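# Extend and quarter-turn the yellow foosball rod by the right arm

## Task

Take the yellow rod closest to the right arm and slide it outward until it stops, then rotate it by a quarter turn so the player figures on it are horizontal, and finish with no part of the robot (camera cables included) in contact with that rod.

## Robot and tools

ROBOT. Two arms, left_arm and right_arm, each with six revolute joints and a parallel gripper. Wherever numbers are listed by joint (commands and results), each arm uses this fixed order: wrist pitch (joint4), shoulder (joint2), wrist yaw (joint5), wrist roll (joint6), elbow (joint3), waist (joint1). Stated ranges in rad: waist -2.618..3.054, shoulder 0..3.142, elbow 0..3.142, wrist pitch -1.571..1.571, wrist yaw -1.571..1.571, wrist roll -2.094..2.094. The true end of any joint may sit up to 0.059 rad either side of these.

FRAMES. Scene frame: origin at table-top height halfway between the nominal bases, +z up, +x out across the table, left_arm on the +y side. Calibrated bases in the scene frame: left_arm at (-0.028, +0.289, +0.027) m, yaw quat (1,0,0,-0.012); right_arm at (-0.040, -0.349, +0.007) m, quat (1,0,0,+0.016). Hand positions, hand orientations and wrist camera poses are reported in each arm's own base frame. The gripper's fingers point along its +z and open along its y; end_effector_position is the spot between the pads, roughly 1 cm short of the fingertips. Reported poses may be off by a few cm, worse at full stretch.

A COMMAND ROW is one flat list of 14 numbers, each in [-1, 1], always covering both arms: left_arm's six joints in the order above then its opening, then the same seven for right_arm. Joint entries are offsets, not poses: they count from the Joint targets shown at the start of the action (not from the previous row), and are scaled so 1.0 equals 2.224 rad for waist, shoulder and elbow and 8.485 rad for the three wrist joints. So 0.01 on the elbow is about 0.022 rad; 0.01 on wrist roll is about 0.085 rad. A 0 keeps that joint at its target. The opening entry is absolute: +1 fully open (pad gap 0.094 m), -1 closed. Sending 0 there is a real command (half open), so repeat the current value to leave a gripper alone.

execute_actions(actions, cameras): actions is a list of actions; each action is a list of 1 to 15 rows, one row per 1/30 s control step, the last row held to fill 15 steps. An empty list just reports state. An action is rejected (both arms) if it would push a joint more than 0.059 rad beyond its range; a malformed action or a failing first action rejects the whole call. cameras selects images: omitted/null/["all"] gives both, [] none; names are cam_left_wrist and cam_right_wrist (672x504 fisheye).

move(target, speed, blend, opening_speed, blocking, cameras): target is one 14-number row or a list of up to 15 rows, every row an offset from the same starting Joint targets (not chained). All joints travel in step. speed: rad/s for the joint with farthest to go, 0.01 to 12.57, default 0.5, one value or one per target. blend: rad for corner rounding in a list. opening_speed: how fast the commanded opening changes, units of the -1..1 scale per second, at least 0.2; use the low end when closing on something fragile. blocking=false returns after about 0.5 s while the move continues. The result adds a move: line: done, off_target (resting more than 0.035 rad from target), moving, held or fault, plus limits=held if steps were withheld. Neither done nor off_target tells you about contact.

wait(seconds 0 to 10) lets the scene run holding the last commands. stop brakes a running move. zoom_image(camera, region=[x0,y0,x1,y1] pixels from top-left, at most 504x504) enlarges part of a wrist camera's latest image. read_manual(section="licences") only returns licence text. finished_scene(scene) ends the current scene, given its integer number; it cannot be undone.

RESULT LINES. Joint positions and Joint velocities: per arm, the six joints then the pad gap in m. Joint targets: the base for your next offsets. Tool commands: current gripper commands. grip_measured uses the command scale; empty it may read up to ~2.7 mm wide. Joint torques: same order, include gravity, have offsets and noise; entries 2, 5 and 6 wrap at ±28 N m. Velocities may read within noise. Step readings list joint positions at some steps of action calls. joint sent to its limit: a joint was clipped at its real end. joint command not followed: the clearance check altered that arm's targets. MOTOR HOT appears at 75 °C; at 90 °C the arm folds and idles; at 100 °C it falls.

LIMITS ON MOTION. Each step a joint's target may lead its measured angle by at most 0.339 rad (big three) or 2.2 rad (wrists), and targets putting the gripper over 200 mm from where it is get scaled back, so large offsets may need several actions. Tiny turns may not start.

AVOID. Any contact between the two arms or grippers, including one gripper closing on the other's fingers; fast moves into the table or rod; targets set well past a contact, which press hard; long stretched holds or pushing at unreachable poses (heat); dropping or releasing something still moving. To end a push, command targets back past the measured positions. For the rod: grip its handle end firmly, pull out gently until it stops, roll the wrist a quarter turn, check with the wrist cameras that the figures are flat, then open and back away so nothing touches it.

Each tool is called after "Call:" as a command line: name --argument value for each argument, lists and objects as JSON in quotes; but a table of rows of numbers goes row by row, as --pt "numbers of a row", without its own name.

## Session

Call:
execute_actions --actions '[]'

Scene clock: 0.00 s.
left_arm: end_effector_position=(+0.4007, +0.0076, +0.1253) grip_measured=+1.000 end_effector_quat_wxyz=(+0.625, -0.028, +0.778, +0.057) | right_arm: end_effector_position=(+0.3999, -0.0295, +0.1148) grip_measured=+1.000 end_effector_quat_wxyz=(+0.608, +0.063, +0.791, -0.024)
Joint names: [wrist pitch, shoulder, wrist yaw, wrist roll, elbow, waist]
Joint positions: left_arm=[0.966 1.539 -0.191 0.014 0.356 -0.068 0.094] | right_arm=[0.914 1.54 0.071 0.059 0.363 -0.045 0.094]
Joint velocities: within noise
Joint torques (N m): no reading
Heat: left arm: 47 °C; right arm: 43 °C.
Joint targets: left_arm=[0.959 1.536 -0.192 0.014 0.359 -0.068] | right_arm=[0.904 1.537 0.071 0.060 0.366 -0.045]
Tool commands: left_gripper/opening=+1.0 right_gripper/opening=+1.0

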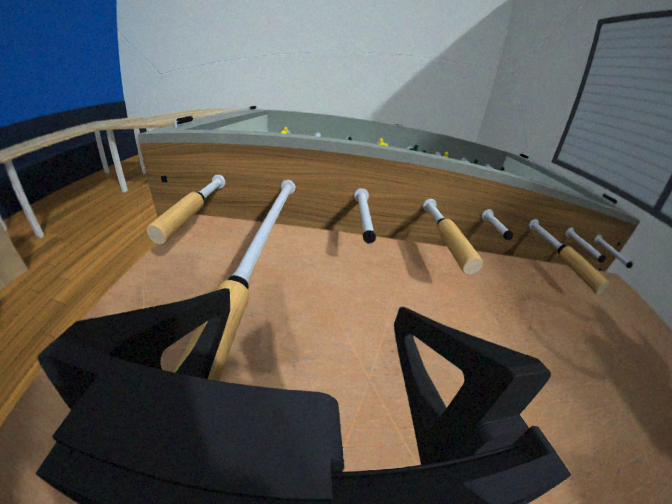

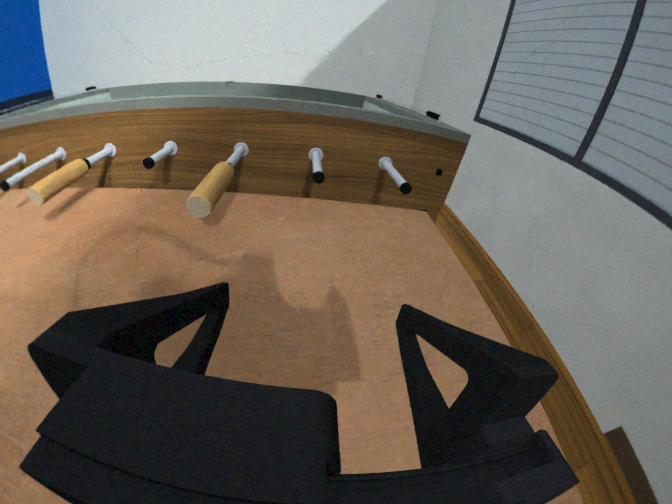

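Call:
move --target '[0,0,0,0,0,0,1,0.0567,0.3774,0.0224,-0.0071,0.2811,0.1376,1]' --speed 1.0

Call:
zoom_image --camera "cam_left_wrist" --region '[240, 90, 560, 280]'

Call:
zoom_image --camera "cam_right_wrist" --region '[80, 80, 520, 400]'

Scene clock: 85.53 s.
left_arm: end_effector_position=(+0.4007, +0.0076, +0.1253) grip_measured=+1.000 end_effector_quat_wxyz=(+0.625, -0.028, +0.778, +0.057) | right_arm: end_effector_position=(+0.5463, +0.1002, +0.0702) grip_measured=+1.000 end_effector_quat_wxyz=(+0.701, -0.001, +0.713, +0.000)
Joint names: [wrist pitch, shoulder, wrist yaw, wrist roll, elbow, waist]
Joint positions: left_arm=[0.966 1.539 -0.191 0.014 0.356 -0.068 0.094] | right_arm=[1.369 2.36 0.26 0.004 0.972 0.262 0.094]
Joint velocities: within noise
Joint torques (N m): left_arm=[1.85 -6.38 -0.06 0.01 5.31 -0.06] | right_arm=[1.83 -8.53 0 -0.03 5.65 -0.06]
Heat: left arm: 46 °C; right arm: 44 °C.
Joint targets: left_arm=[0.959 1.536 -0.192 0.014 0.359 -0.068] | right_arm=[1.385 2.377 0.261 0.000 0.991 0.261]
move: done
camera_calibration:
cam_right_wrist: T_world_to_cam=[[-0.0441127, -0.982766, 0.179512, 0.100713], [-0.414375, -0.145502, -0.8984, 0.336703], [0.909037, -0.114016, -0.400815, -0.339272], [0, 0, 0, 1]] pos_world=[0.452375, 0.109286, 0.148429]

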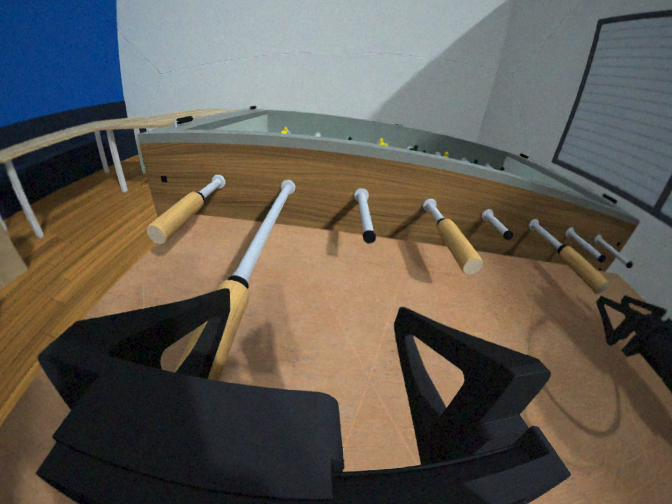

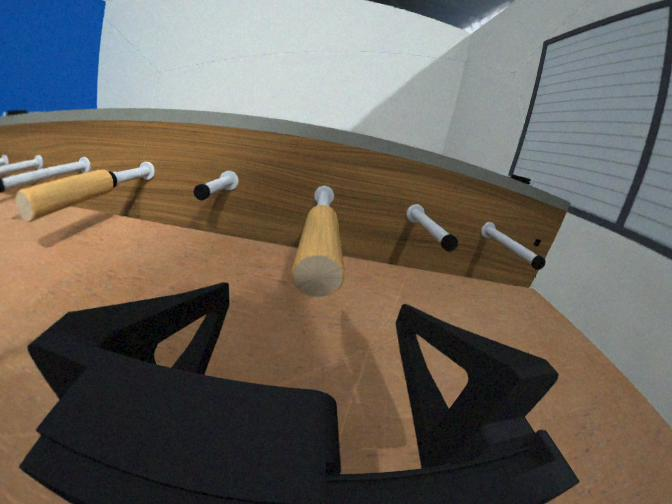

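Scaled by 1.575 from the camera's 672x504 image, which has a finer 960x720 frame.

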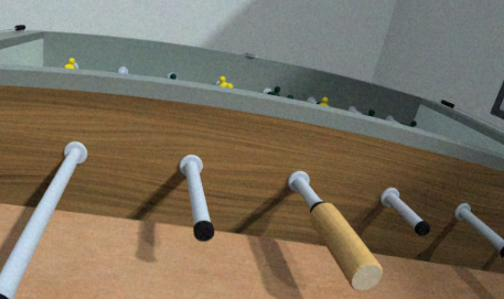

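Scaled by 1.145 from the camera's 672x504 image, which has a finer 960x720 frame.

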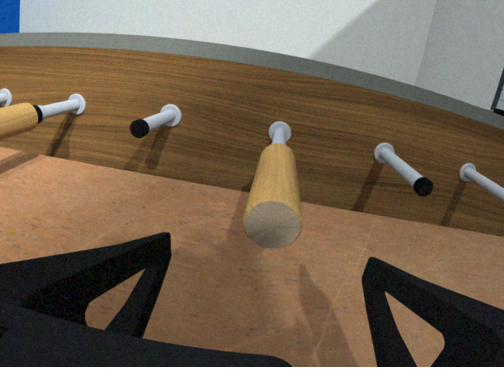

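Call:
move --pt "0 0 0 0 0 0 1 -0.0245 0.0503 -0.0039 0 0.1439 -0.0149 1" --pt "0 0 0 0 0 0 1 -0.0245 0.0503 -0.0039 0 0.1439 -0.0149 -0.6" --speed 0.5 --opening_speed 1.0

Scene clock: 100.83 s.
left_arm: end_effector_position=(+0.4007, +0.0076, +0.1253) grip_measured=+1.000 end_effector_quat_wxyz=(+0.625, -0.028, +0.778, +0.057) | right_arm: end_effector_position=(+0.6119, +0.1037, +0.0877) grip_measured=-0.322 end_effector_quat_wxyz=(+0.714, +0.005, +0.700, +0.001)
Joint names: [wrist pitch, shoulder, wrist yaw, wrist roll, elbow, waist]
Joint positions: left_arm=[0.966 1.539 -0.191 0.014 0.356 -0.068 0.094] | right_arm=[1.192 2.461 0.241 0.003 1.29 0.235 0.032]
Joint velocities: within noise
Joint torques (N m): left_arm=[1.84 -6.38 -0.04 0 5.38 -0.06] | right_arm=[1.58 -9.28 -0.11 -0.04 6.91 -0.58]
Heat: left arm: 45 °C; right arm: 45 °C.
Joint targets: left_arm=[0.959 1.536 -0.192 0.014 0.359 -0.068] | right_arm=[1.177 2.489 0.228 0.000 1.311 0.228]
move: done
camera_calibration:
cam_right_wrist: T_world_to_cam=[[-0.0586968, -0.9839, 0.168803, 0.113876], [-0.380613, -0.134265, -0.914935, 0.359738], [0.92287, -0.117953, -0.366605, -0.402426], [0, 0, 0, 1]] pos_world=[0.514992, 0.112876, 0.162383]

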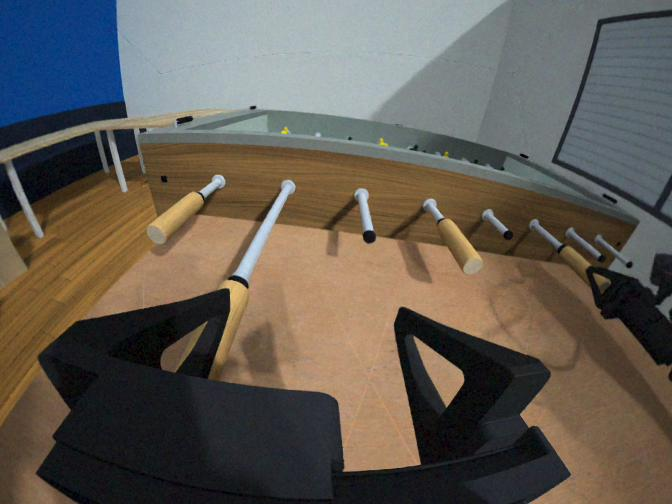

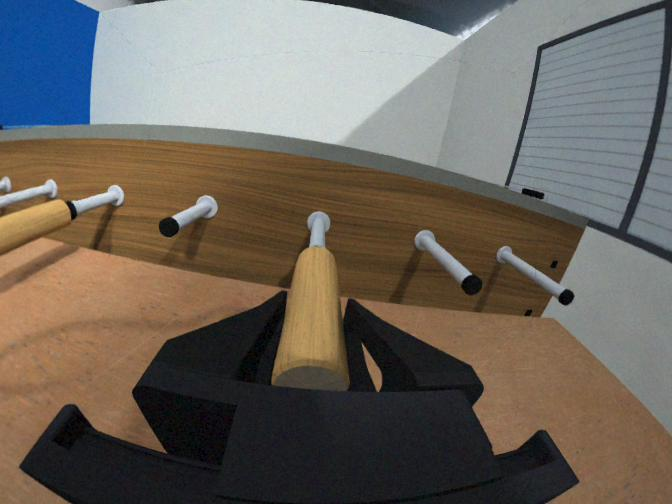

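Call:
move --pt "0 0 0 0 0 0 1 0.0215 -0.0633 0.0048 0 -0.1447 0.0184 -0.6" --pt "0 0 0 0 0 0 1 0.0417 -0.1026 0.0106 0 -0.2612 0.0403 -0.6" --speed 0.5 --blend 0.03

Scene clock: 132.40 s.
left_arm: end_effector_position=(+0.4007, +0.0076, +0.1253) grip_measured=+1.000 end_effector_quat_wxyz=(+0.625, -0.028, +0.778, +0.057) | right_arm: end_effector_position=(+0.4977, +0.1010, +0.0806) grip_measured=-0.322 end_effector_quat_wxyz=(+0.703, +0.004, +0.711, -0.005)
Joint names: [wrist pitch, shoulder, wrist yaw, wrist roll, elbow, waist]
Joint positions: left_arm=[0.966 1.539 -0.191 0.014 0.356 -0.068 0.094] | right_arm=[1.482 2.254 0.323 0.003 0.76 0.31 0.032]
Joint velocities: within noise
Joint torques (N m): left_arm=[1.85 -6.37 -0.04 0.02 5.34 -0.08] | right_arm=[2.16 -8.16 0 -0.03 1.47 0.73]
Heat: left arm: 45 °C; right arm: 46 °C.
Joint targets: left_arm=[0.959 1.536 -0.192 0.014 0.359 -0.068] | right_arm=[1.531 2.260 0.318 0.000 0.731 0.318]
move: off_target (right_arm); right_arm: the wrist pitch is farthest, 0.049 rad from its target
camera_calibration:
cam_right_wrist: T_world_to_cam=[[-0.0597588, -0.981905, 0.179697, 0.105048], [-0.411361, -0.139798, -0.900688, 0.324106], [0.909511, -0.127745, -0.395563, -0.29002], [0, 0, 0, 1]] pos_world=[0.403379, 0.111408, 0.158321]

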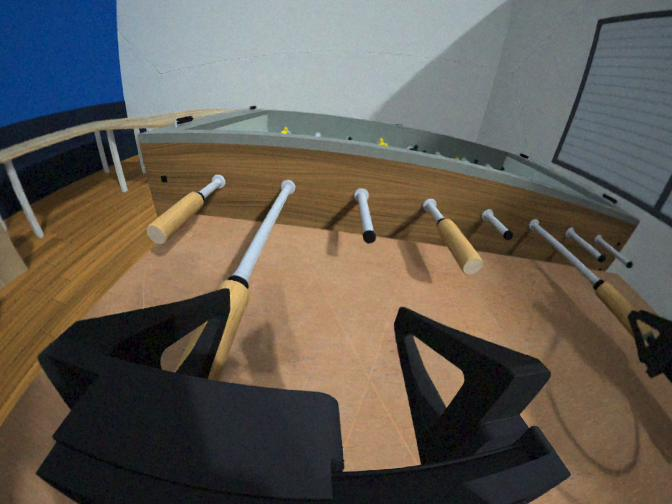

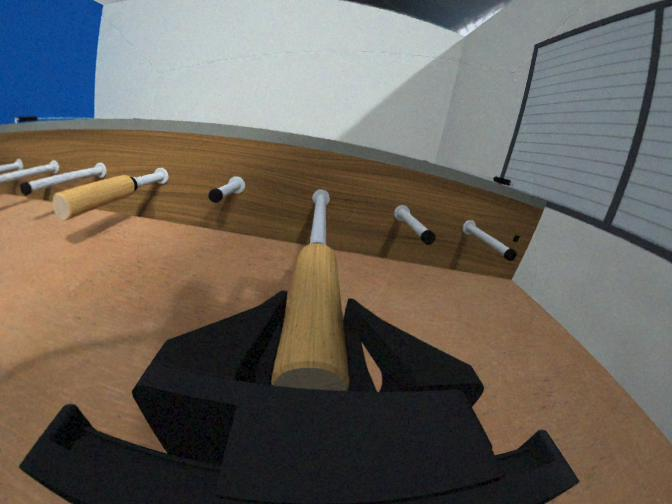

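Call:
move --target '[0,0,0,0,0,0,1,-0.0461,-0.1624,0.0060,0,-0.1000,0.0279,-0.6]' --speed 0.4

Scene clock: 140.33 s.
left_arm: end_effector_position=(+0.4007, +0.0076, +0.1253) grip_measured=+1.000 end_effector_quat_wxyz=(+0.625, -0.028, +0.778, +0.057) | right_arm: end_effector_position=(+0.4762, +0.1019, +0.0889) grip_measured=-0.329 end_effector_quat_wxyz=(+0.637, -0.022, +0.770, -0.020)
Joint names: [wrist pitch, shoulder, wrist yaw, wrist roll, elbow, waist]
Joint positions: left_arm=[0.966 1.539 -0.191 0.014 0.356 -0.068 0.094] | right_arm=[1.12 2.001 0.322 0.004 0.681 0.325 0.032]
Joint velocities: within noise
Joint torques (N m): left_arm=[1.84 -6.34 -0.04 0.01 5.34 -0.06] | right_arm=[1.91 -16.09 0.59 -0.04 -8.58 4.93]
Heat: left arm: 45 °C; right arm: 47 °C.
Joint targets: left_arm=[0.959 1.536 -0.192 0.014 0.359 -0.068] | right_arm=[1.140 1.899 0.369 0.000 0.508 0.380]
move: off_target (right_arm); right_arm: the elbow is farthest, 0.173 rad from its target
camera_calibration:
cam_right_wrist: T_world_to_cam=[[-0.00720866, -0.970458, 0.241161, 0.0716528], [-0.560347, -0.195826, -0.804775, 0.390925], [0.828226, -0.140935, -0.542382, -0.213989], [0, 0, 0, 1]] pos_world=[0.396802, 0.115931, 0.181263]

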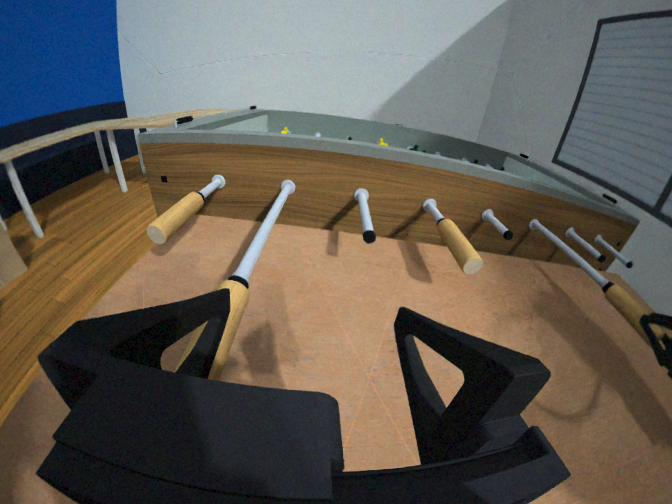

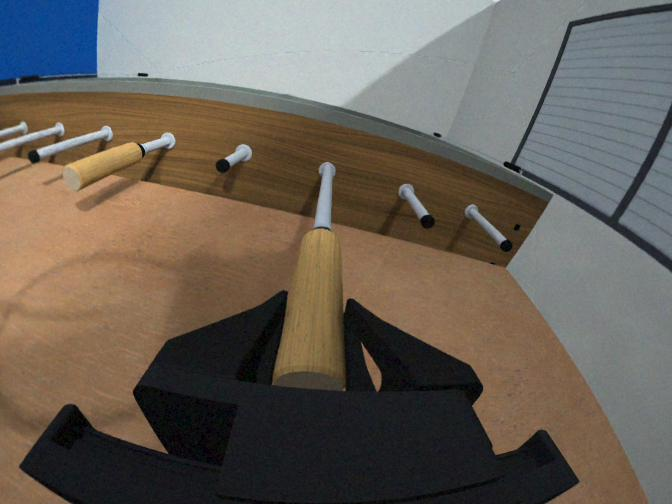

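Call:
move --pt "0 0 0 0 0 0 1 0.0307 0.1099 -0.0045 0 0.0697 -0.0219 -0.6" --pt "0 0 0 0 0 0 1 0.0307 0.1099 -0.0045 0.185 0.0697 -0.0219 -0.6" --speed '[0.5,1.0]'

Call:
zoom_image --camera "cam_left_wrist" --region '[360, 100, 672, 334]'

Scene clock: 161.97 s.
left_arm: end_effector_position=(+0.4007, +0.0076, +0.1253) grip_measured=+1.000 end_effector_quat_wxyz=(+0.625, -0.028, +0.778, +0.057) | right_arm: end_effector_position=(+0.4783, +0.0892, +0.0764) grip_measured=-0.321 end_effector_quat_wxyz=(+0.501, +0.517, +0.530, +0.448)
Joint names: [wrist pitch, shoulder, wrist yaw, wrist roll, elbow, waist]
Joint positions: left_arm=[0.966 1.539 -0.191 0.014 0.356 -0.068 0.094] | right_arm=[1.38 2.151 0.35 1.538 0.669 0.308 0.032]
Joint velocities: within noise
Joint torques (N m): left_arm=[1.84 -6.32 -0.05 0.01 5.37 -0.05] | right_arm=[1.9 -8.57 -0.12 0.33 3.21 2.07]
Heat: left arm: 45 °C; right arm: 50 °C.
Joint targets: left_arm=[0.959 1.536 -0.192 0.014 0.359 -0.068] | right_arm=[1.400 2.144 0.331 1.569 0.663 0.331]
move: done
camera_calibration:
cam_right_wrist: T_world_to_cam=[[-0.152138, -0.23805, -0.959263, 0.157944], [-0.377629, 0.910926, -0.166163, 0.144694], [0.913373, 0.336966, -0.228481, -0.33163], [0, 0, 0, 1]] pos_world=[0.381571, 0.0175412, 0.0997815]

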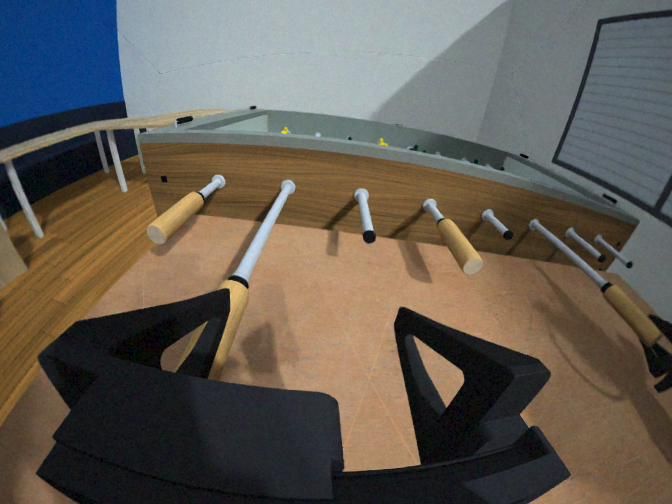

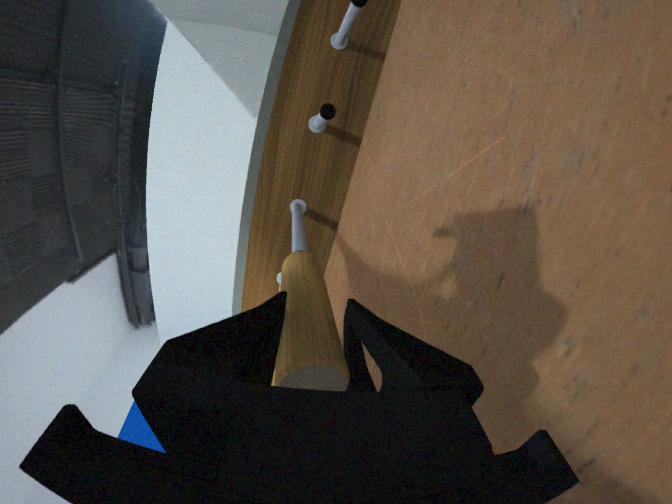

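Scaled by 1.615 from the camera's 672x504 image, which has a finer 960x720 frame.

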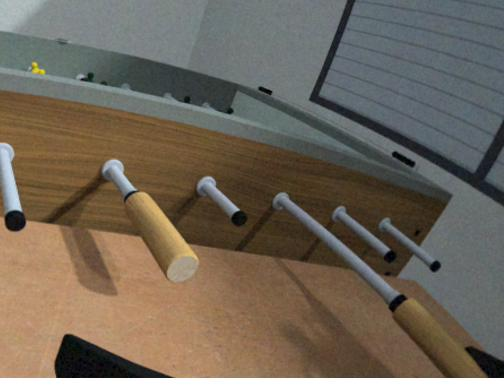

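Call:
move --pt "0 0 0 0 0 0 1 0 0 0 0.0035 0 0 -0.6" --pt "0 0 0 0 0 0 1 0 0 0 0.0035 0 0 1" --pt "0 0 0 0 0 0 1 -0.0306 -0.1103 0.0045 0.0035 -0.0694 0.0220 1" --pt "0 0 0 0 0 0 1 -0.0658 -0.2462 0.0122 0.0035 -0.1385 0.0613 1" --speed 0.6 --opening_speed 2

Call:
zoom_image --camera "cam_left_wrist" --region '[360, 100, 672, 334]'

Scene clock: 181.43 s.
left_arm: end_effector_position=(+0.4007, +0.0076, +0.1253) grip_measured=+1.000 end_effector_quat_wxyz=(+0.625, -0.028, +0.778, +0.057) | right_arm: end_effector_position=(+0.3758, +0.1070, +0.0847) grip_measured=+0.998 end_effector_quat_wxyz=(+0.430, +0.534, +0.619, +0.383)
Joint names: [wrist pitch, shoulder, wrist yaw, wrist roll, elbow, waist]
Joint positions: left_arm=[0.966 1.539 -0.191 0.014 0.356 -0.068 0.094] | right_arm=[0.86 1.61 0.416 1.599 0.373 0.46 0.094]
Joint velocities: within noise
Joint torques (N m): left_arm=[1.84 -6.38 -0.04 0.01 5.33 -0.08] | right_arm=[1.57 -5.74 0.32 0.01 3.62 0.66]
Heat: left arm: 44 °C; right arm: 47 °C.
Joint targets: left_arm=[0.959 1.536 -0.192 0.014 0.359 -0.068] | right_arm=[0.842 1.596 0.434 1.599 0.355 0.467]
move: done
camera_calibration:
cam_right_wrist: T_world_to_cam=[[-0.361282, -0.310815, -0.87913, 0.234188], [-0.477747, 0.871362, -0.111737, 0.128469], [0.80077, 0.379633, -0.463299, -0.184416], [0, 0, 0, 1]] pos_world=[0.293658, 0.0308569, 0.134797]

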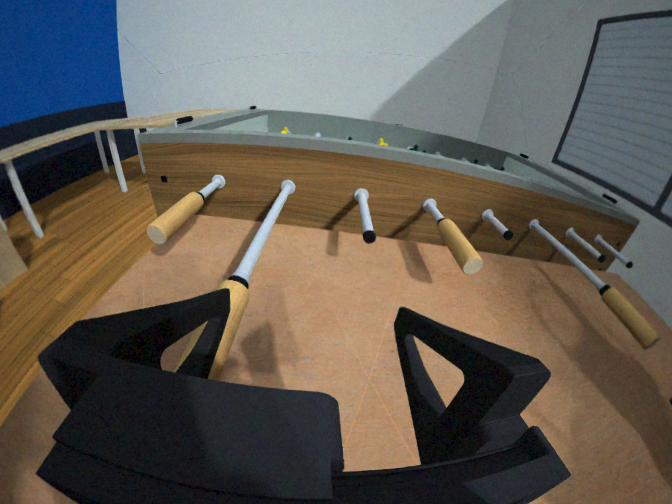

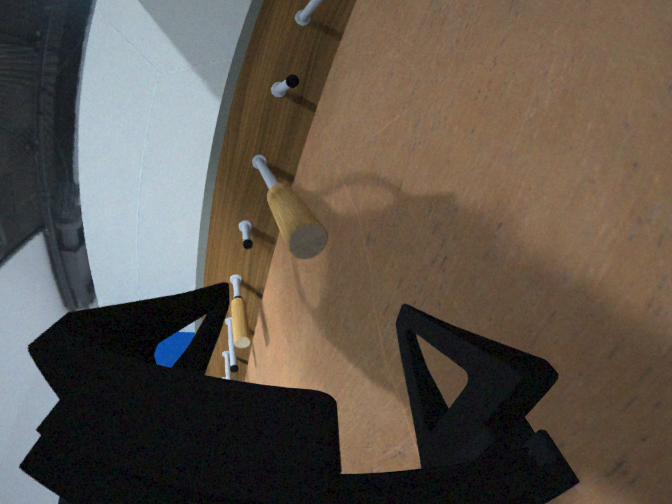

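Scaled by 1.615 from the camera's 672x504 image, which has a finer 960x720 frame.

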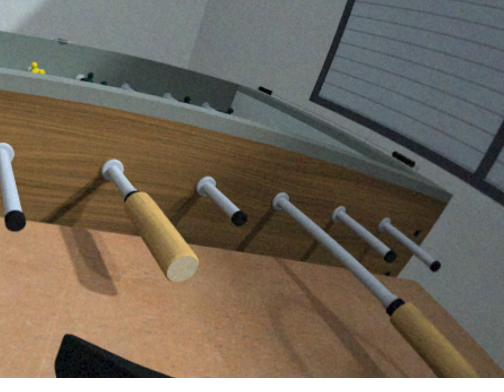

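Call:
finished_scene --scene 1

The scene is finished: the task was done.


## Next scene

The same job, from a new start.

Call:
execute_actions --actions '[]'

Scene clock: 0.00 s.
left_arm: end_effector_position=(+0.3899, -0.0004, +0.1147) grip_measured=+1.000 end_effector_quat_wxyz=(+0.609, -0.026, +0.793, +0.006) | right_arm: end_effector_position=(+0.3960, -0.0474, +0.1154) grip_measured=+1.000 end_effector_quat_wxyz=(+0.595, +0.094, +0.794, -0.086)
Joint names: [wrist pitch, shoulder, wrist yaw, wrist roll, elbow, waist]
Joint positions: left_arm=[0.911 1.495 -0.08 -0.043 0.322 -0.04 0.094] | right_arm=[0.848 1.518 0.234 0.044 0.38 -0.018 0.094]
Joint velocities: within noise
Joint torques (N m): no reading
Heat: left arm: 43 °C; right arm: 40 °C.
Joint targets: left_arm=[0.899 1.493 -0.081 -0.042 0.324 -0.040] | right_arm=[0.837 1.515 0.234 0.045 0.383 -0.018]
Tool commands: left_gripper/opening=+1.0 right_gripper/opening=+1.0
camera_calibration:
cam_left_wrist: T_world_to_cam=[[0.0222135, -0.980285, 0.196335, -0.0420869], [-0.593611, -0.170951, -0.786385, 0.357186], [0.804446, -0.0990782, -0.585705, -0.125405], [0, 0, 0, 1]] pos_world=[0.313846, 0.00737939, 0.215698]
cam_right_wrist: T_world_to_cam=[[-0.244005, -0.947103, 0.208463, 0.0183839], [-0.655393, 0.00260904, -0.755284, 0.379511], [0.714788, -0.320918, -0.621361, -0.108823], [0, 0, 0, 1]] pos_world=[0.331, -0.0185021, 0.215188]

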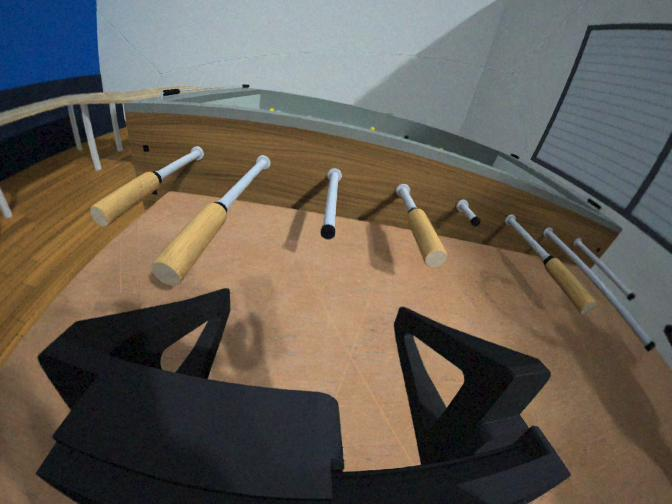

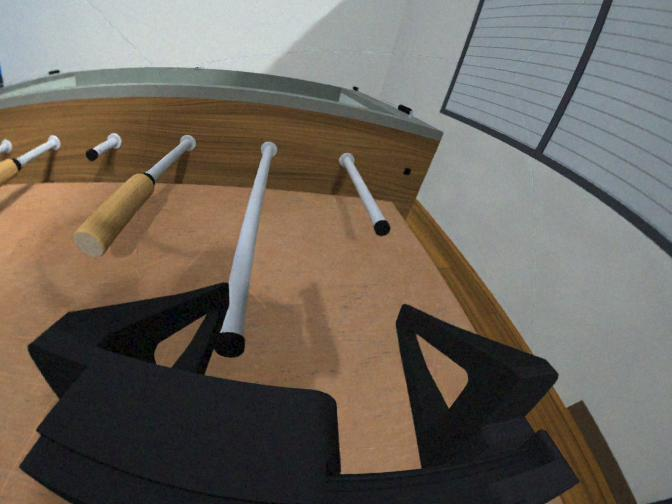

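Call:
move --pt "0 0 0 0 0 0 1 -0.0036 0.0633 0.0226 -0.0053 0.0971 0.2048 1" --pt "0 0 0 0 0 0 1 0.0795 0.3442 0.0384 -0.0053 0.1735 0.2284 1" --speed 1.0 --blend 0.05

Scene clock: 49.17 s.
left_arm: end_effector_position=(+0.3899, -0.0004, +0.1147) grip_measured=+1.000 end_effector_quat_wxyz=(+0.609, -0.026, +0.793, +0.006) | right_arm: end_effector_position=(+0.4724, +0.1421, +0.0711) grip_measured=+1.000 end_effector_quat_wxyz=(+0.694, +0.020, +0.719, -0.033)
Joint names: [wrist pitch, shoulder, wrist yaw, wrist roll, elbow, waist]
Joint positions: left_arm=[0.911 1.495 -0.08 -0.043 0.322 -0.04 0.094] | right_arm=[1.471 2.265 0.558 0.003 0.752 0.482 0.094]
Joint velocities: within noise
Joint torques (N m): left_arm=[1.88 -5.78 -0.03 0.02 5.34 -0.02] | right_arm=[2.05 -7.46 0.11 -0.02 4.66 0.7]
Heat: left arm: 43 °C; right arm: 41 °C.
Joint targets: left_arm=[0.899 1.493 -0.081 -0.042 0.324 -0.040] | right_arm=[1.512 2.280 0.560 0.000 0.769 0.490]
move: off_target (right_arm); right_arm: the wrist pitch is farthest, 0.041 rad from its target
camera_calibration:
cam_left_wrist: T_world_to_cam=[[0.0222135, -0.980285, 0.196335, -0.0420869], [-0.593611, -0.170951, -0.786385, 0.357186], [0.804446, -0.0990782, -0.585705, -0.125405], [0, 0, 0, 1]] pos_world=[0.313846, 0.00737939, 0.215698]
cam_right_wrist: T_world_to_cam=[[-0.115847, -0.973215, 0.198577, 0.169643], [-0.441533, -0.128627, -0.887977, 0.322713], [0.889735, -0.190548, -0.414805, -0.246001], [0, 0, 0, 1]] pos_world=[0.381017, 0.159733, 0.150832]

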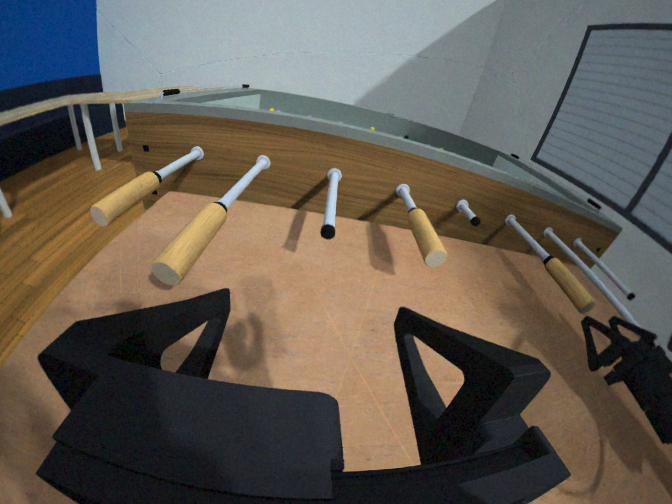

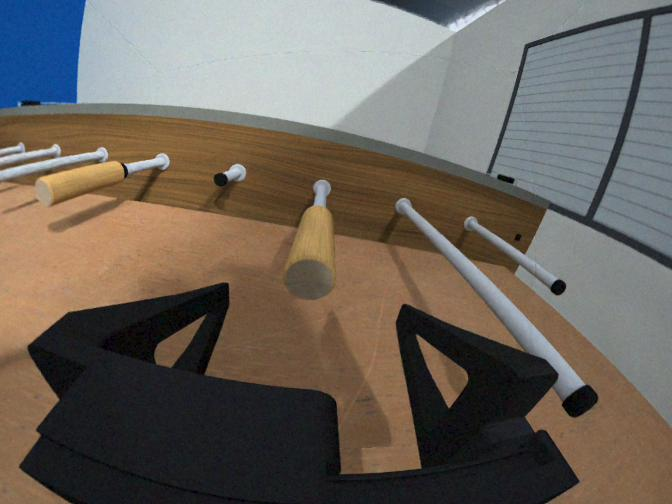

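Call:
move --pt "0 0 0 0 0 0 1 -0.0185 0.0366 -0.0097 0 0.1067 -0.0370 1" --pt "0 0 0 0 0 0 1 -0.0185 0.0366 -0.0097 0 0.1067 -0.0370 -0.6" --pt "0 0 0 0 0 0 1 -0.0268 -0.0396 -0.0023 0 0.0171 -0.0087 -0.6" --pt "0 0 0 0 0 0 1 -0.0351 -0.1160 0.0077 0 -0.0727 0.0339 -0.6" --speed '[0.5,0.5,0.4,0.4]' --blend '[0,0,0.05,0]' --opening_speed 1.3

Scene clock: 75.80 s.
left_arm: end_effector_position=(+0.3899, -0.0004, +0.1147) grip_measured=+1.000 end_effector_quat_wxyz=(+0.609, -0.026, +0.793, +0.006) | right_arm: end_effector_position=(+0.4492, +0.1504, +0.0849) grip_measured=-0.337 end_effector_quat_wxyz=(+0.657, -0.007, +0.752, -0.052)
Joint names: [wrist pitch, shoulder, wrist yaw, wrist roll, elbow, waist]
Joint positions: left_arm=[0.911 1.495 -0.08 -0.043 0.322 -0.04 0.094] | right_arm=[1.234 2.069 0.598 0.004 0.675 0.534 0.031]
Joint velocities: within noise
Joint torques (N m): left_arm=[1.88 -5.79 -0.04 0.02 5.34 -0.05] | right_arm=[1.49 -11.74 0.4 -0.03 -0.87 2.84]
Heat: left arm: 42 °C; right arm: 44 °C.
Joint targets: left_arm=[0.899 1.493 -0.081 -0.042 0.324 -0.040] | right_arm=[1.214 2.022 0.625 0.000 0.607 0.566]
move: off_target (right_arm); right_arm: the elbow is farthest, 0.068 rad from its target
camera_calibration:
cam_left_wrist: T_world_to_cam=[[0.0222135, -0.980285, 0.196335, -0.0420869], [-0.593611, -0.170951, -0.786385, 0.357186], [0.804446, -0.0990782, -0.585705, -0.125405], [0, 0, 0, 1]] pos_world=[0.313846, 0.00737939, 0.215698]
cam_right_wrist: T_world_to_cam=[[-0.0805683, -0.960218, 0.267376, 0.148621], [-0.527292, -0.18658, -0.828946, 0.367949], [0.845856, -0.207772, -0.491283, -0.18911], [0, 0, 0, 1]] pos_world=[0.36595, 0.172068, 0.172366]

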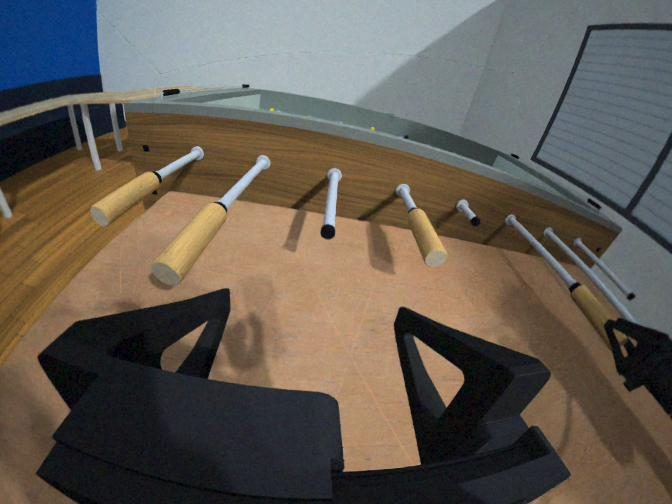

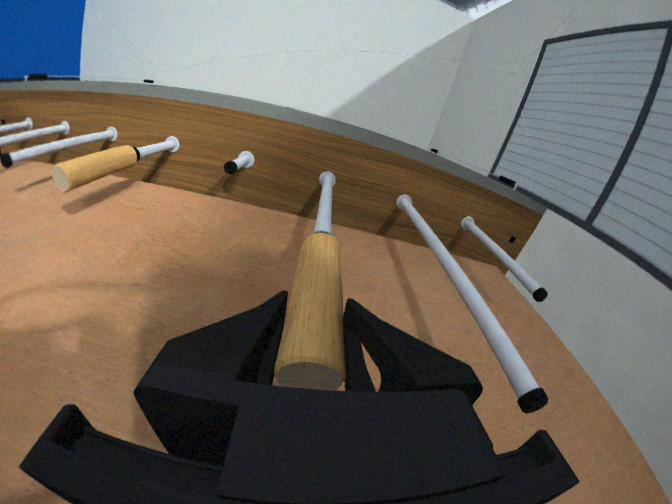

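Call:
move --pt "0 0 0 0 0 0 1 0.0201 0.0548 -0.0024 -0.02 0.0235 -0.0134 -0.6" --pt "0 0 0 0 0 0 1 0.0201 0.0548 -0.0024 -0.1821 0.0235 -0.0134 -0.6" --pt "0 0 0 0 0 0 1 0.0201 0.0548 -0.0024 -0.1821 0.0235 -0.0134 1" --pt "0 0 0 0 0 0 1 -0.0037 -0.0404 0.0081 -0.1821 -0.0485 0.0326 1" --pt "0 0 0 0 0 0 1 -0.0229 -0.1046 0.0161 -0.1821 -0.0844 0.0705 1" --speed '[0.6,1.2,1,0.5,0.6]' --blend '[0.05,0,0,0.03,0]' --opening_speed 2

Call:
zoom_image --camera "cam_left_wrist" --region '[250, 80, 562, 314]'

Scene clock: 110.53 s.
left_arm: end_effector_position=(+0.3899, -0.0004, +0.1147) grip_measured=+1.000 end_effector_quat_wxyz=(+0.609, -0.026, +0.793, +0.006) | right_arm: end_effector_position=(+0.3647, +0.1564, +0.0817) grip_measured=+0.998 end_effector_quat_wxyz=(-0.371, +0.595, -0.516, +0.493)
Joint names: [wrist pitch, shoulder, wrist yaw, wrist roll, elbow, waist]
Joint positions: left_arm=[0.911 1.495 -0.08 -0.043 0.322 -0.04 0.094] | right_arm=[1.033 1.804 0.757 -1.547 0.436 0.716 0.094]
Joint velocities: within noise
Joint torques (N m): left_arm=[1.88 -5.76 -0.04 0.02 5.33 -0.03] | right_arm=[1.49 -6.89 0.19 0.03 2.89 0.61]
Heat: left arm: 42 °C; right arm: 43 °C.
Joint targets: left_arm=[0.899 1.493 -0.081 -0.042 0.324 -0.040] | right_arm=[1.019 1.790 0.762 -1.545 0.420 0.722]
move: done; target 3's new numbers were sent with right_arm's wrist yaw 0.063 rad from that target
camera_calibration:
cam_left_wrist: T_world_to_cam=[[0.0222135, -0.980285, 0.196335, -0.0420869], [-0.593611, -0.170951, -0.786385, 0.357186], [0.804446, -0.0990782, -0.585705, -0.125405], [0, 0, 0, 1]] pos_world=[0.313846, 0.00737939, 0.215698]
cam_right_wrist: T_world_to_cam=[[0.199163, 0.367027, 0.908639, -0.21361], [-0.366706, -0.831937, 0.416422, 0.262517], [0.908769, -0.416139, -0.0311001, -0.146043], [0, 0, 0, 1]] pos_world=[0.271529, 0.236024, 0.0802348]

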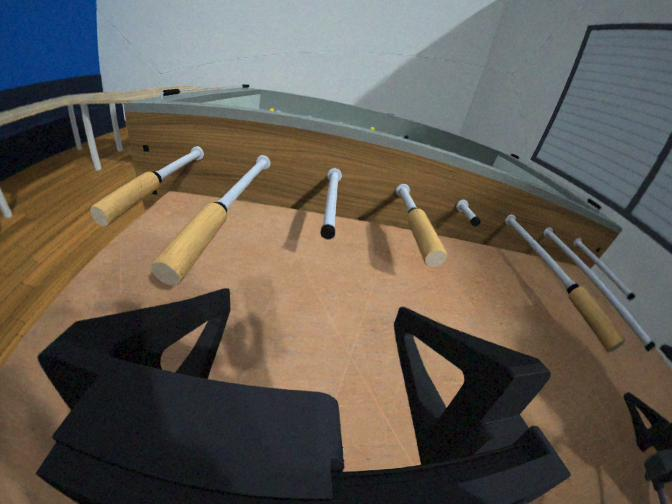

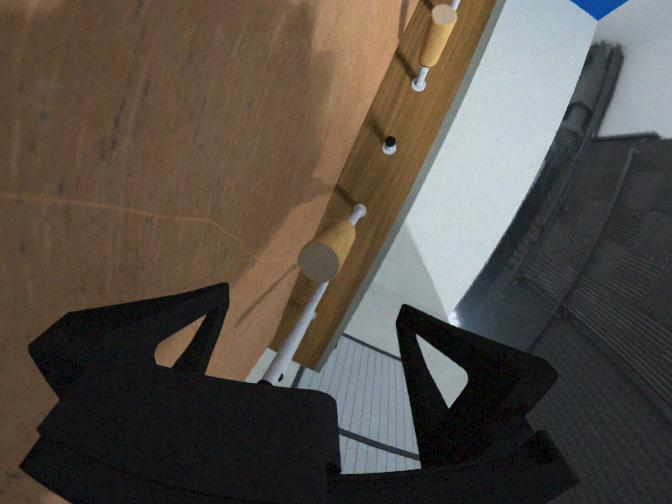

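Scaled by 1.615 from the camera's 672x504 image, which has a finer 960x720 frame.

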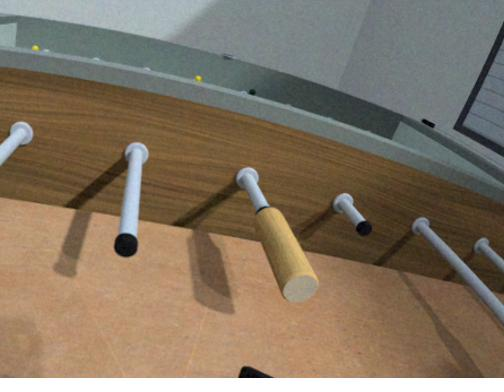

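Call:
finished_scene --scene 2

The scene is finished: the task was done.


## Next scene

The same job, from a new start.

Call:
execute_actions --actions '[]'

Scene clock: 0.00 s.
left_arm: end_effector_position=(+0.4127, +0.0165, +0.1264) grip_measured=+1.000 end_effector_quat_wxyz=(+0.618, -0.002, +0.786, +0.007) | right_arm: end_effector_position=(+0.3903, -0.0463, +0.1052) grip_measured=+1.000 end_effector_quat_wxyz=(+0.587, +0.098, +0.798, -0.097)
Joint names: [wrist pitch, shoulder, wrist yaw, wrist roll, elbow, waist]
Joint positions: left_arm=[0.901 1.55 0.039 0.018 0.411 0.054 0.094] | right_arm=[0.871 1.537 0.276 0.046 0.357 0.003 0.094]
Joint velocities: within noise
Joint torques (N m): no reading
Heat: left arm: 41 °C; right arm: 38 °C.
Joint targets: left_arm=[0.889 1.548 0.039 0.019 0.413 0.054] | right_arm=[0.861 1.534 0.277 0.048 0.360 0.003]
Tool commands: left_gripper/opening=+1.0 right_gripper/opening=+1.0
camera_calibration:
cam_left_wrist: T_world_to_cam=[[-0.0177666, -0.985889, 0.166453, -0.00796993], [-0.580802, -0.125334, -0.804339, 0.378982], [0.813851, -0.110967, -0.570379, -0.140833], [0, 0, 0, 1]] pos_world=[0.334589, 0.0240143, 0.225829]
cam_right_wrist: T_world_to_cam=[[-0.259, -0.939853, 0.222701, 0.0247898], [-0.669431, 0.00846419, -0.742826, 0.372487], [0.696262, -0.341475, -0.631359, -0.103415], [0, 0, 0, 1]] pos_world=[0.327779, -0.0151678, 0.20588]

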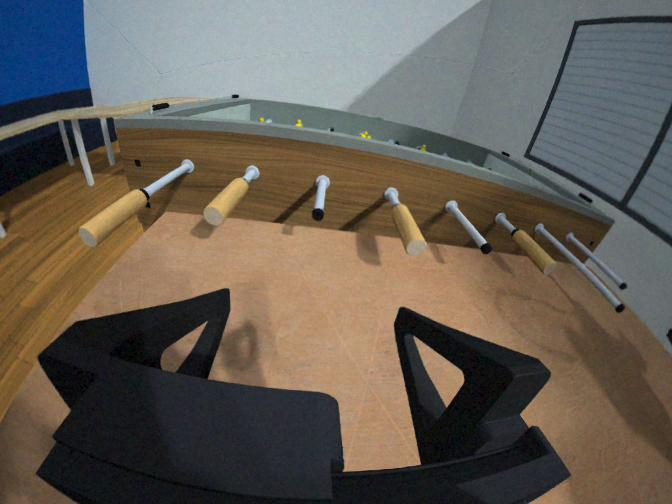

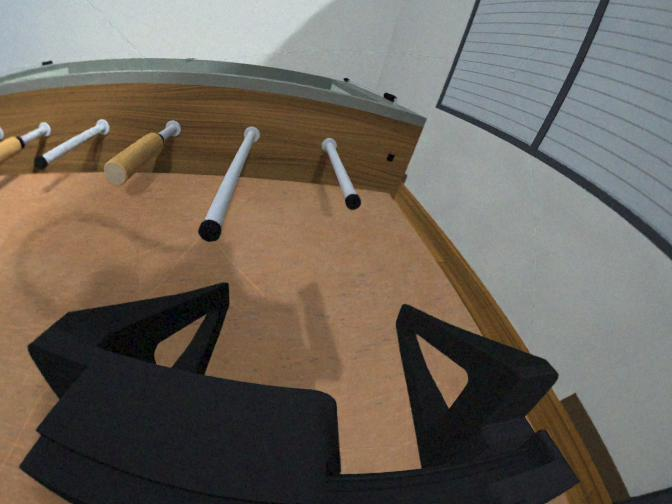

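Call:
move --pt "0 0 0 0 0 0 1 -0.0064 0.0547 0.0175 -0.0057 0.1074 0.1954 1" --pt "0 0 0 0 0 0 1 0.0391 0.42 0.0252 -0.0057 0.4117 0.1855 1" --speed 1.0 --blend 0.08

Scene clock: 26.23 s.
left_arm: end_effector_position=(+0.4127, +0.0165, +0.1264) grip_measured=+1.000 end_effector_quat_wxyz=(+0.618, -0.002, +0.786, +0.007) | right_arm: end_effector_position=(+0.5778, +0.1697, +0.0775) grip_measured=+1.000 end_effector_quat_wxyz=(+0.703, +0.022, +0.710, -0.025)
Joint names: [wrist pitch, shoulder, wrist yaw, wrist roll, elbow, waist]
Joint positions: left_arm=[0.901 1.55 0.039 0.018 0.411 0.054 0.094] | right_arm=[1.187 2.453 0.49 0.001 1.254 0.424 0.094]
Joint velocities: within noise
Joint torques (N m): left_arm=[1.86 -6.78 0.01 0.01 5.65 -0.08] | right_arm=[1.71 -10.25 0.04 -0.01 6.56 -0.68]
Heat: left arm: 41 °C; right arm: 39 °C.
Joint targets: left_arm=[0.889 1.548 0.039 0.019 0.413 0.054] | right_arm=[1.193 2.468 0.491 -0.001 1.275 0.416]
move: done
camera_calibration:
cam_left_wrist: T_world_to_cam=[[-0.0177666, -0.985889, 0.166453, -0.00796993], [-0.580802, -0.125334, -0.804339, 0.378982], [0.813851, -0.110967, -0.570379, -0.140833], [0, 0, 0, 1]] pos_world=[0.334589, 0.0240143, 0.225829]
cam_right_wrist: T_world_to_cam=[[-0.112032, -0.976776, 0.182642, 0.207097], [-0.416384, -0.120741, -0.901136, 0.363631], [0.90226, -0.177005, -0.393187, -0.342948], [0, 0, 0, 1]] pos_world=[0.48404, 0.185489, 0.155014]

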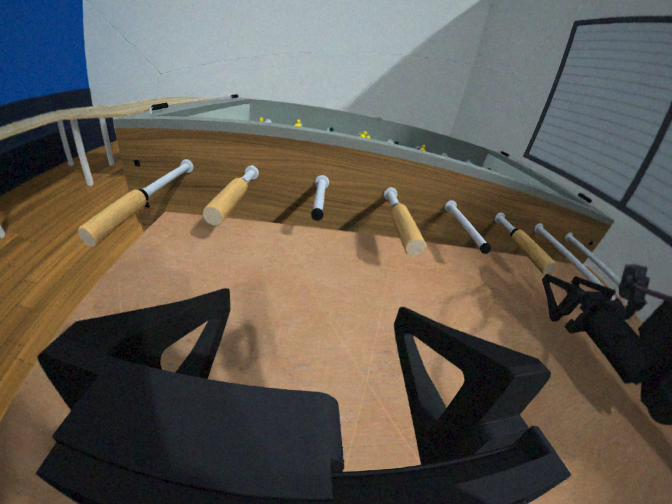

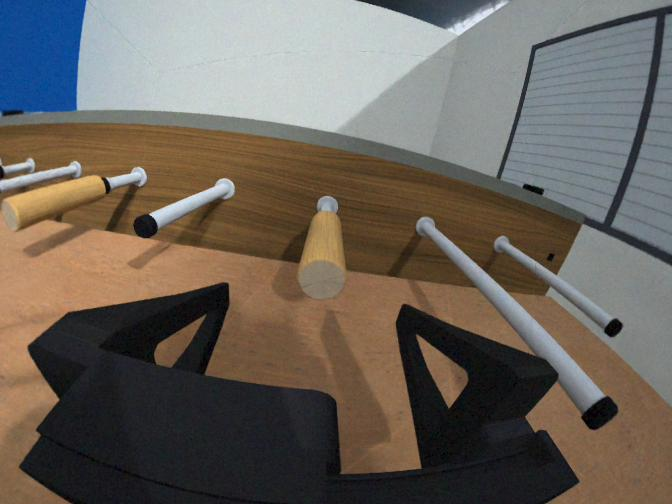

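Call:
move --pt "0 0 0 0 0 0 1 -0.0217 0.0620 -0.0070 0 0.1447 -0.0265 1" --pt "0 0 0 0 0 0 1 -0.0217 0.0620 -0.0070 0 0.1447 -0.0265 -0.6" --pt "0 0 0 0 0 0 1 0.0067 -0.0223 0.0028 0 -0.0478 0.0108 -0.6" --pt "0 0 0 0 0 0 1 0.0145 -0.0830 0.0121 0 -0.1608 0.0464 -0.6" --pt "0 0 0 0 0 0 1 -0.0064 -0.1657 0.0194 0 -0.2314 0.0784 -0.6" --speed '[0.6,0.5,0.6,0.6,0.4]' --blend '[0,0,0.05,0.04,0]' --opening_speed 1.3

Scene clock: 53.10 s.
left_arm: end_effector_position=(+0.4127, +0.0165, +0.1264) grip_measured=+1.000 end_effector_quat_wxyz=(+0.618, -0.002, +0.786, +0.007) | right_arm: end_effector_position=(+0.4700, +0.1778, +0.0833) grip_measured=-0.317 end_effector_quat_wxyz=(+0.659, -0.005, +0.750, -0.049)
Joint names: [wrist pitch, shoulder, wrist yaw, wrist roll, elbow, waist]
Joint positions: left_arm=[0.901 1.55 0.039 0.018 0.411 0.054 0.094] | right_arm=[1.172 2.145 0.633 0.012 0.815 0.571 0.032]
Joint velocities: within noise
Joint torques (N m): left_arm=[1.85 -6.8 -0.01 0.02 5.65 -0.06] | right_arm=[1.34 -12.51 0.35 -0.13 0.42 1.77]
Heat: left arm: 41 °C; right arm: 41 °C.
Joint targets: left_arm=[0.889 1.548 0.039 0.019 0.413 0.054] | right_arm=[1.138 2.100 0.656 -0.001 0.761 0.590]
move: off_target (right_arm); right_arm: the elbow is farthest, 0.055 rad from its target
camera_calibration:
cam_left_wrist: T_world_to_cam=[[-0.0177666, -0.985889, 0.166453, -0.00796993], [-0.580802, -0.125334, -0.804339, 0.378982], [0.813851, -0.110967, -0.570379, -0.140833], [0, 0, 0, 1]] pos_world=[0.334589, 0.0240143, 0.225829]
cam_right_wrist: T_world_to_cam=[[-0.0818257, -0.961614, 0.26192, 0.178326], [-0.521588, -0.182621, -0.833424, 0.379692], [0.849265, -0.20481, -0.486623, -0.20441], [0, 0, 0, 1]] pos_world=[0.386233, 0.198955, 0.170266]

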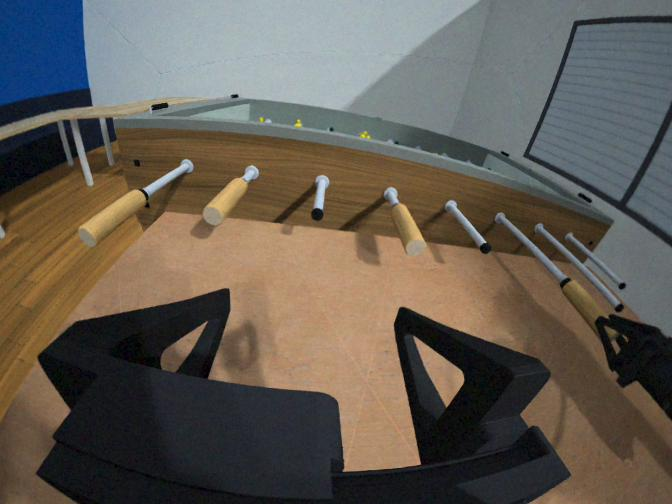

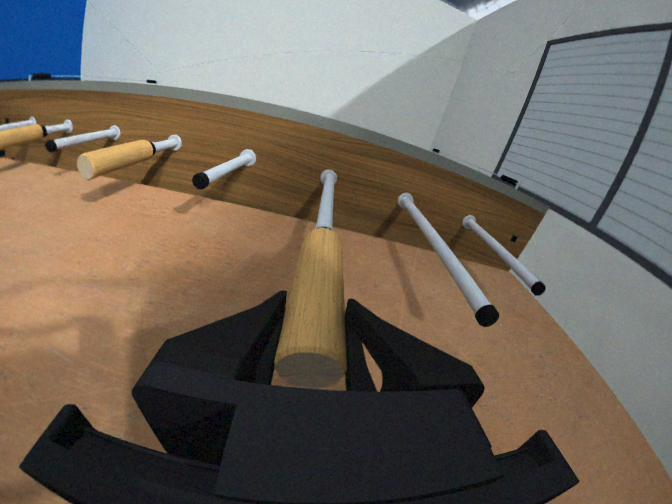

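Call:
move --pt "0 0 0 0 0 0 1 0.0189 0.0449 -0.0011 -0.02 0.0183 -0.0070 -0.6" --pt "0 0 0 0 0 0 1 0.0189 0.0449 -0.0011 -0.182 0.0183 -0.0070 -0.6" --pt "0 0 0 0 0 0 1 0.0189 0.0449 -0.0011 -0.182 0.0183 -0.0070 1" --pt "0 0 0 0 0 0 1 0.0036 -0.0280 0.0081 -0.182 -0.0501 0.0323 1" --pt "0 0 0 0 0 0 1 -0.0055 -0.0821 0.0194 -0.182 -0.1057 0.0800 1" --speed '[0.6,1.2,1,0.5,0.6]' --blend '[0.05,0,0,0.03,0]' --opening_speed 2

Scene clock: 72.30 s.
left_arm: end_effector_position=(+0.4127, +0.0165, +0.1264) grip_measured=+1.000 end_effector_quat_wxyz=(+0.618, -0.002, +0.786, +0.007) | right_arm: end_effector_position=(+0.3776, +0.1854, +0.0795) grip_measured=+0.998 end_effector_quat_wxyz=(-0.387, +0.579, -0.512, +0.502)
Joint names: [wrist pitch, shoulder, wrist yaw, wrist roll, elbow, waist]
Joint positions: left_arm=[0.901 1.55 0.039 0.018 0.411 0.054 0.094] | right_arm=[1.104 1.934 0.814 -1.548 0.54 0.767 0.094]
Joint velocities: within noise
Joint torques (N m): left_arm=[1.86 -6.8 -0.01 0.01 5.65 -0.05] | right_arm=[1.39 -8.13 0.24 0.04 2.85 0.14]
Heat: left arm: 41 °C; right arm: 42 °C.
Joint targets: left_arm=[0.889 1.548 0.039 0.019 0.413 0.054] | right_arm=[1.092 1.917 0.820 -1.545 0.526 0.768]
move: done; target 3's new numbers were sent with right_arm's wrist yaw 0.042 rad from that target
camera_calibration:
cam_left_wrist: T_world_to_cam=[[-0.0177666, -0.985889, 0.166453, -0.00796993], [-0.580802, -0.125334, -0.804339, 0.378982], [0.813851, -0.110967, -0.570379, -0.140833], [0, 0, 0, 1]] pos_world=[0.334589, 0.0240143, 0.225829]
cam_right_wrist: T_world_to_cam=[[0.159059, 0.351202, 0.92269, -0.207875], [-0.387431, -0.837414, 0.385531, 0.303555], [0.908073, -0.418801, 0.00286847, -0.147701], [0, 0, 0, 1]] pos_world=[0.284794, 0.265351, 0.0751983]

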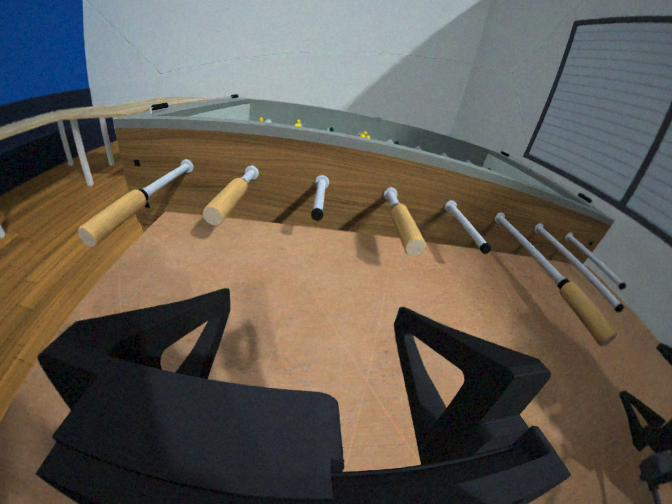

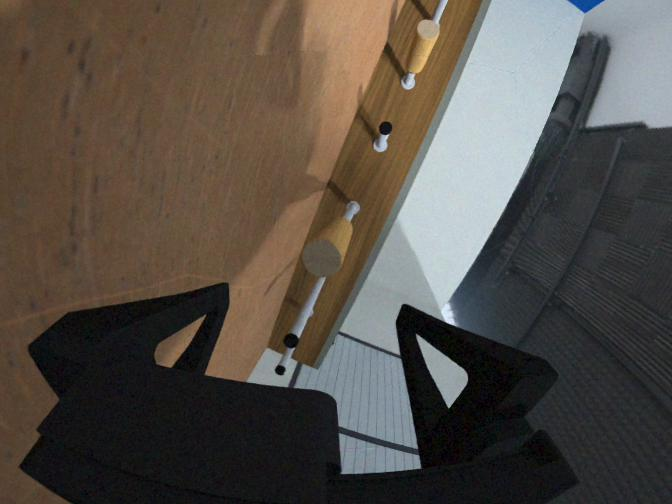

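Call:
finished_scene --scene 3

The scene is finished: the task was done.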